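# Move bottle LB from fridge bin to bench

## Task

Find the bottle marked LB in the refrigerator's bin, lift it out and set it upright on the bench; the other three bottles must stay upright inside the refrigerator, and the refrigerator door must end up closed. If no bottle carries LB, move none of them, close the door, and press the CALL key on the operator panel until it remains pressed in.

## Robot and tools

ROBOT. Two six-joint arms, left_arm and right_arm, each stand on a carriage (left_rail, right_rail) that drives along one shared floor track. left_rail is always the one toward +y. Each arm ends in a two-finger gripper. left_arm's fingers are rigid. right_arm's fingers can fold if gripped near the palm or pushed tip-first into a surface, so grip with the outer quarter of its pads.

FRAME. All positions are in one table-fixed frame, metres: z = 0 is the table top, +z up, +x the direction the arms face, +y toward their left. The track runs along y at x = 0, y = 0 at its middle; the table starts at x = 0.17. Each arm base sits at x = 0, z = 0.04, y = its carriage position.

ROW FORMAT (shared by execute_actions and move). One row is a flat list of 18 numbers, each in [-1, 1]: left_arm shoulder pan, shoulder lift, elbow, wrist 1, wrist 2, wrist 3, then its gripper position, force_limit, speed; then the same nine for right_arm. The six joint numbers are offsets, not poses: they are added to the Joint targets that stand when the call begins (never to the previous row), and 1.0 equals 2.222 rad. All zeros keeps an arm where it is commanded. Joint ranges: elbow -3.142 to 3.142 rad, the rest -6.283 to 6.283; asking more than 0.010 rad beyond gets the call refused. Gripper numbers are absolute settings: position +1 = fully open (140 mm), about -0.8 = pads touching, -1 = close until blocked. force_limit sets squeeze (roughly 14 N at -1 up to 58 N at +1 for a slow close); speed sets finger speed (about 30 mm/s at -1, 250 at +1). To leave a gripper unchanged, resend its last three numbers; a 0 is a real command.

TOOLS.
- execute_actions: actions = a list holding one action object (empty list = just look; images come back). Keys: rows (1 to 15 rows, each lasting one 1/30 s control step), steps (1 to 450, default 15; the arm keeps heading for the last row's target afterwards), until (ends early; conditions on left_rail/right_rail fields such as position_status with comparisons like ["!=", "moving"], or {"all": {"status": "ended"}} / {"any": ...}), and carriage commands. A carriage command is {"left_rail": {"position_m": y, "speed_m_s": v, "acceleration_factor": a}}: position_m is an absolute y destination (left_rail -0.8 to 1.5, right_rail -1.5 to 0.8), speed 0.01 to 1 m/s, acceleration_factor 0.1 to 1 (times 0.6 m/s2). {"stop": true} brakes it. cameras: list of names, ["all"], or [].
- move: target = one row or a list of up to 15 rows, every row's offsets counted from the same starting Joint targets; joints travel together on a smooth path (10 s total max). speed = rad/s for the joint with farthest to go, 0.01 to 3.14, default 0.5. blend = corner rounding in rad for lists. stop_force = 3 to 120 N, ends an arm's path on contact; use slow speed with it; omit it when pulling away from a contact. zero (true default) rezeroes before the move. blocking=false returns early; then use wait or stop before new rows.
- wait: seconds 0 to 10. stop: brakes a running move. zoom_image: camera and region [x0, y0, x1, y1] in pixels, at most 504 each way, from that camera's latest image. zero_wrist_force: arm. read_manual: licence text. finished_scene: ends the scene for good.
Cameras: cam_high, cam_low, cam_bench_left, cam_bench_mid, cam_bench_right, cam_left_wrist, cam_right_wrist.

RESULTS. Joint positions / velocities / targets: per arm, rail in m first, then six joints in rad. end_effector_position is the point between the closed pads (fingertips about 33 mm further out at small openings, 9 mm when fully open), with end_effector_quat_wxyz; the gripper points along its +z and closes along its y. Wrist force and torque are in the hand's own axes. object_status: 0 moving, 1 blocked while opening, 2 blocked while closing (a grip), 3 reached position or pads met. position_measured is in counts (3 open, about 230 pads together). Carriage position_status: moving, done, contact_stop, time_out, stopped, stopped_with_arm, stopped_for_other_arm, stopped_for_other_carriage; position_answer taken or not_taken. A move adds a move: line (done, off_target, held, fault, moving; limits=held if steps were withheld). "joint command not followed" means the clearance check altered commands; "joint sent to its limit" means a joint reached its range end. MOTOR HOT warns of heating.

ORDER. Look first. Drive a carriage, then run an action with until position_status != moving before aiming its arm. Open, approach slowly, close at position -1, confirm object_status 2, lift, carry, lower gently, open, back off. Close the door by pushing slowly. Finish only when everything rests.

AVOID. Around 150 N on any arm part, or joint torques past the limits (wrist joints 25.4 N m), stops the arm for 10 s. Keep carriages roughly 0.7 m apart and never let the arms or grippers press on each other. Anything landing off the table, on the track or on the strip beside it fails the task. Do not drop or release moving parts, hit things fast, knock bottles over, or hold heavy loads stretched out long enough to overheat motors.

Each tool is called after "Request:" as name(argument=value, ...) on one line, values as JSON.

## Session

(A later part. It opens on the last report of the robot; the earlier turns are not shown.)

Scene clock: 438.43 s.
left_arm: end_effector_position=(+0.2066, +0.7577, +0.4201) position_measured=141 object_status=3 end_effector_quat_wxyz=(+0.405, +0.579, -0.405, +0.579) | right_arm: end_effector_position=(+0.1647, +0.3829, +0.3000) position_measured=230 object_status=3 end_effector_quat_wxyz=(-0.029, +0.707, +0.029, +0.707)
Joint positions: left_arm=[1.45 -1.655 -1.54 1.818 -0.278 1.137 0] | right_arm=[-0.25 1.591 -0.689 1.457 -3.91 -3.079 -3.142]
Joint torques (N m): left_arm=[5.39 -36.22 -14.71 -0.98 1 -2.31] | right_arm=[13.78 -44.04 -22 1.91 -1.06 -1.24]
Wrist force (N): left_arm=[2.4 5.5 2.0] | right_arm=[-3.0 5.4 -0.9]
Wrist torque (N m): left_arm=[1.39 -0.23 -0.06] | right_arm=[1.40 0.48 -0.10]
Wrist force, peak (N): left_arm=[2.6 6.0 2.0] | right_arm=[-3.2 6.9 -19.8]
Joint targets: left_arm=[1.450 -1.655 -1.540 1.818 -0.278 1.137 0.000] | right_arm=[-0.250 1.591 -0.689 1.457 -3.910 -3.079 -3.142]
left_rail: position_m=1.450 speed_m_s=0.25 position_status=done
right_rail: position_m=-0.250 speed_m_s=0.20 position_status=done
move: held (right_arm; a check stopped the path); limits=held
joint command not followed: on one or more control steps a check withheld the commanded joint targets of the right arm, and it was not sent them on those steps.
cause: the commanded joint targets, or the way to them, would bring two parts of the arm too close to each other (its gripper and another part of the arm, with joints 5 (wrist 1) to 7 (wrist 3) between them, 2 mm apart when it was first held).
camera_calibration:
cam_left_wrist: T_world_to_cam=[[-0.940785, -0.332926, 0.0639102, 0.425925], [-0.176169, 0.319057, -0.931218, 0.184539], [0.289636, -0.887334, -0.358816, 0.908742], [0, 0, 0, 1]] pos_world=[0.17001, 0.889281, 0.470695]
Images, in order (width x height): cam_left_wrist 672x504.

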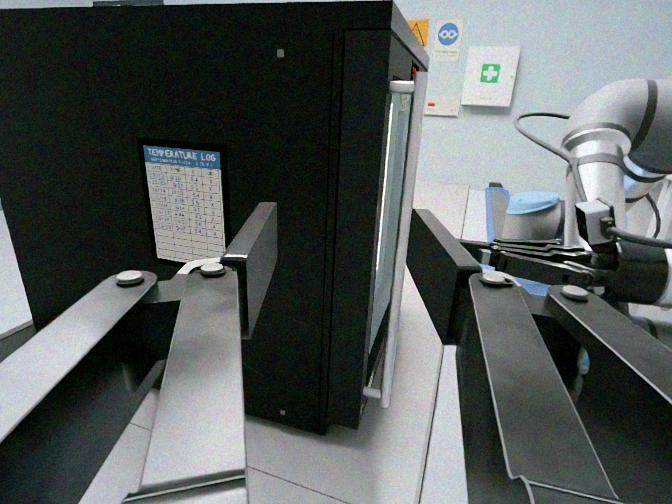

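Request:
execute_actions(actions=[{"right_rail": {"position_m": -0.6, "speed_m_s": 0.2, "acceleration_factor": 0.4}, "steps": 150, "until": {"right_rail": {"position_status": ["!=", "moving"]}}}], cameras=["all"])

Request:
zoom_image(camera="cam_left_wrist", region=[310, 360, 380, 430])

Request:
zoom_image(camera="cam_bench_left", region=[80, 300, 220, 440])

Scene clock: 441.47 s.
left_arm: end_effector_position=(+0.2066, +0.7577, +0.4201) position_measured=141 object_status=3 end_effector_quat_wxyz=(+0.405, +0.579, -0.405, +0.579) | right_arm: end_effector_position=(+0.1647, +0.0329, +0.3000) position_measured=230 object_status=3 end_effector_quat_wxyz=(-0.029, +0.707, +0.029, +0.707)
Joint positions: left_arm=[1.45 -1.655 -1.54 1.818 -0.278 1.137 0] | right_arm=[-0.6 1.591 -0.689 1.457 -3.91 -3.079 -3.142]
Joint torques (N m): left_arm=[5.77 -36.9 -16.06 -0.73 0.81 -2.33] | right_arm=[10.87 -56.71 -10 -1.64 -0.32 -1.3]
Wrist force (N): left_arm=[2.3 5.5 2.0] | right_arm=[-3.2 5.3 -0.9]
Wrist torque (N m): left_arm=[1.38 -0.20 -0.06] | right_arm=[1.39 0.52 -0.11]
Wrist force, peak (N): left_arm=[2.4 6.0 2.1] | right_arm=[-3.5 5.8 -1.1]
Joint targets: left_arm=[1.450 -1.655 -1.540 1.818 -0.278 1.137 0.000] | right_arm=[-0.600 1.591 -0.689 1.457 -3.910 -3.079 -3.142]
Tool commands: left_gripper/position=-0.1 left_gripper/force_limit=+0.0 left_gripper/speed=-1.0 right_gripper/position=-1.0 right_gripper/force_limit=-1.0 right_gripper/speed=-1.0
left_rail: position_m=1.450 speed_m_s=0.25 position_status=done
right_rail: position_m=-0.600 speed_m_s=0.20 position_status=done
camera_calibration:
cam_left_wrist: T_world_to_cam=[[-0.940785, -0.332926, 0.0639102, 0.425925], [-0.176169, 0.319057, -0.931218, 0.184539], [0.289636, -0.887334, -0.358816, 0.908742], [0, 0, 0, 1]] pos_world=[0.17001, 0.889281, 0.470695]
cam_right_wrist: T_world_to_cam=[[0.107453, -0.993837, -0.0272472, 0.0344071], [-0.350451, -0.0122153, -0.936502, 0.33728], [0.930397, 0.110179, -0.349603, 0.0942438], [0, 0, 0, 1]] pos_world=[0.0268187, 0.0279313, 0.349749]

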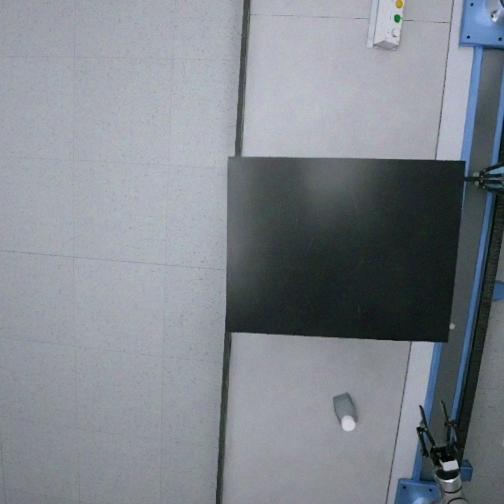

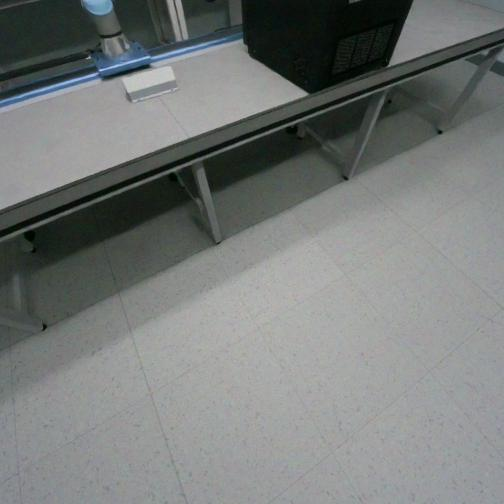

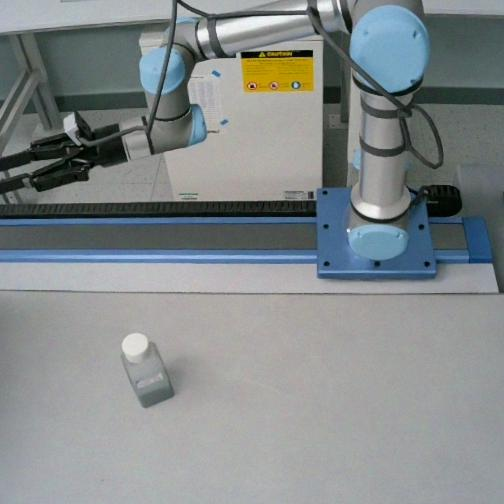

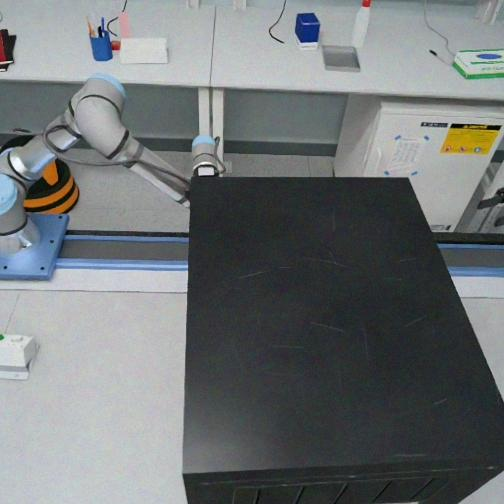

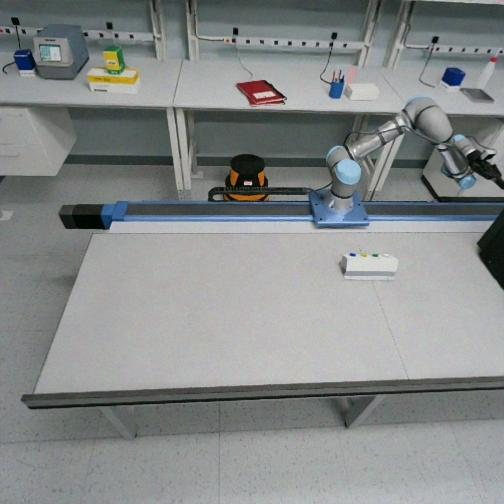

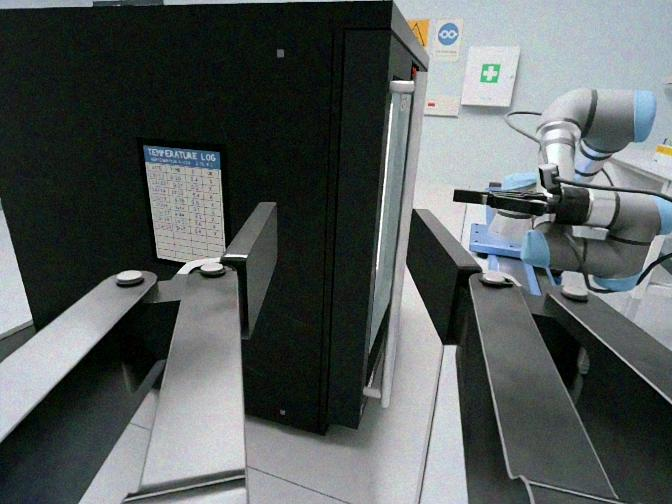

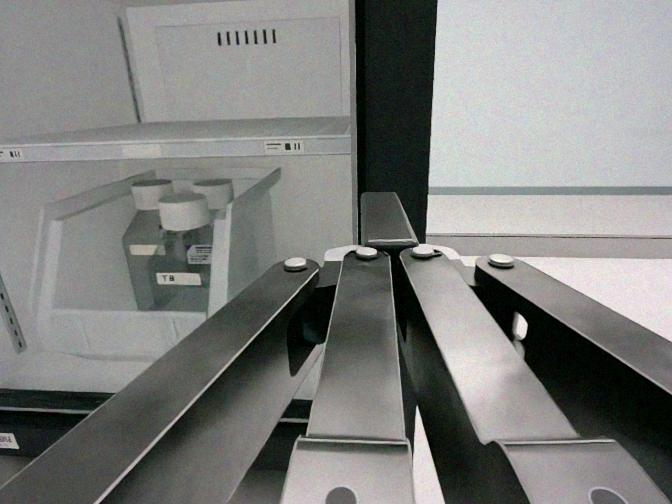

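Scaled by 7.200 from the camera's 672x504 image, which has a finer 960x720 frame.

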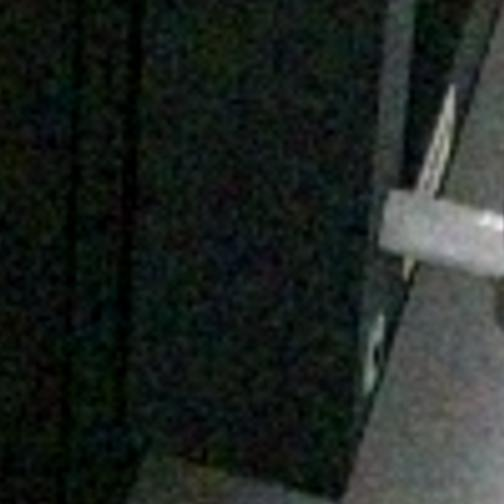

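Scaled by 3.600 from the camera's 504x504 image, which has a finer 720x720 frame.

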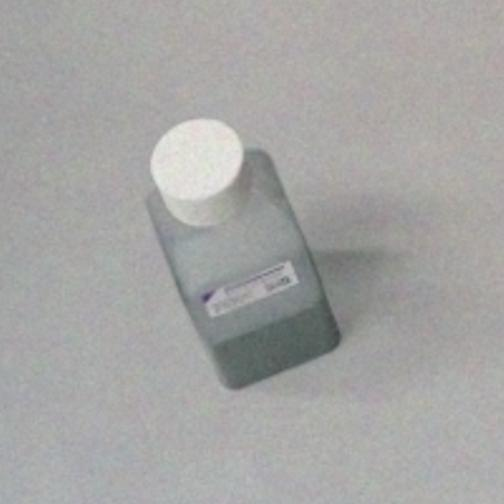

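Request:
finished_scene()

The scene is finished: the task was done.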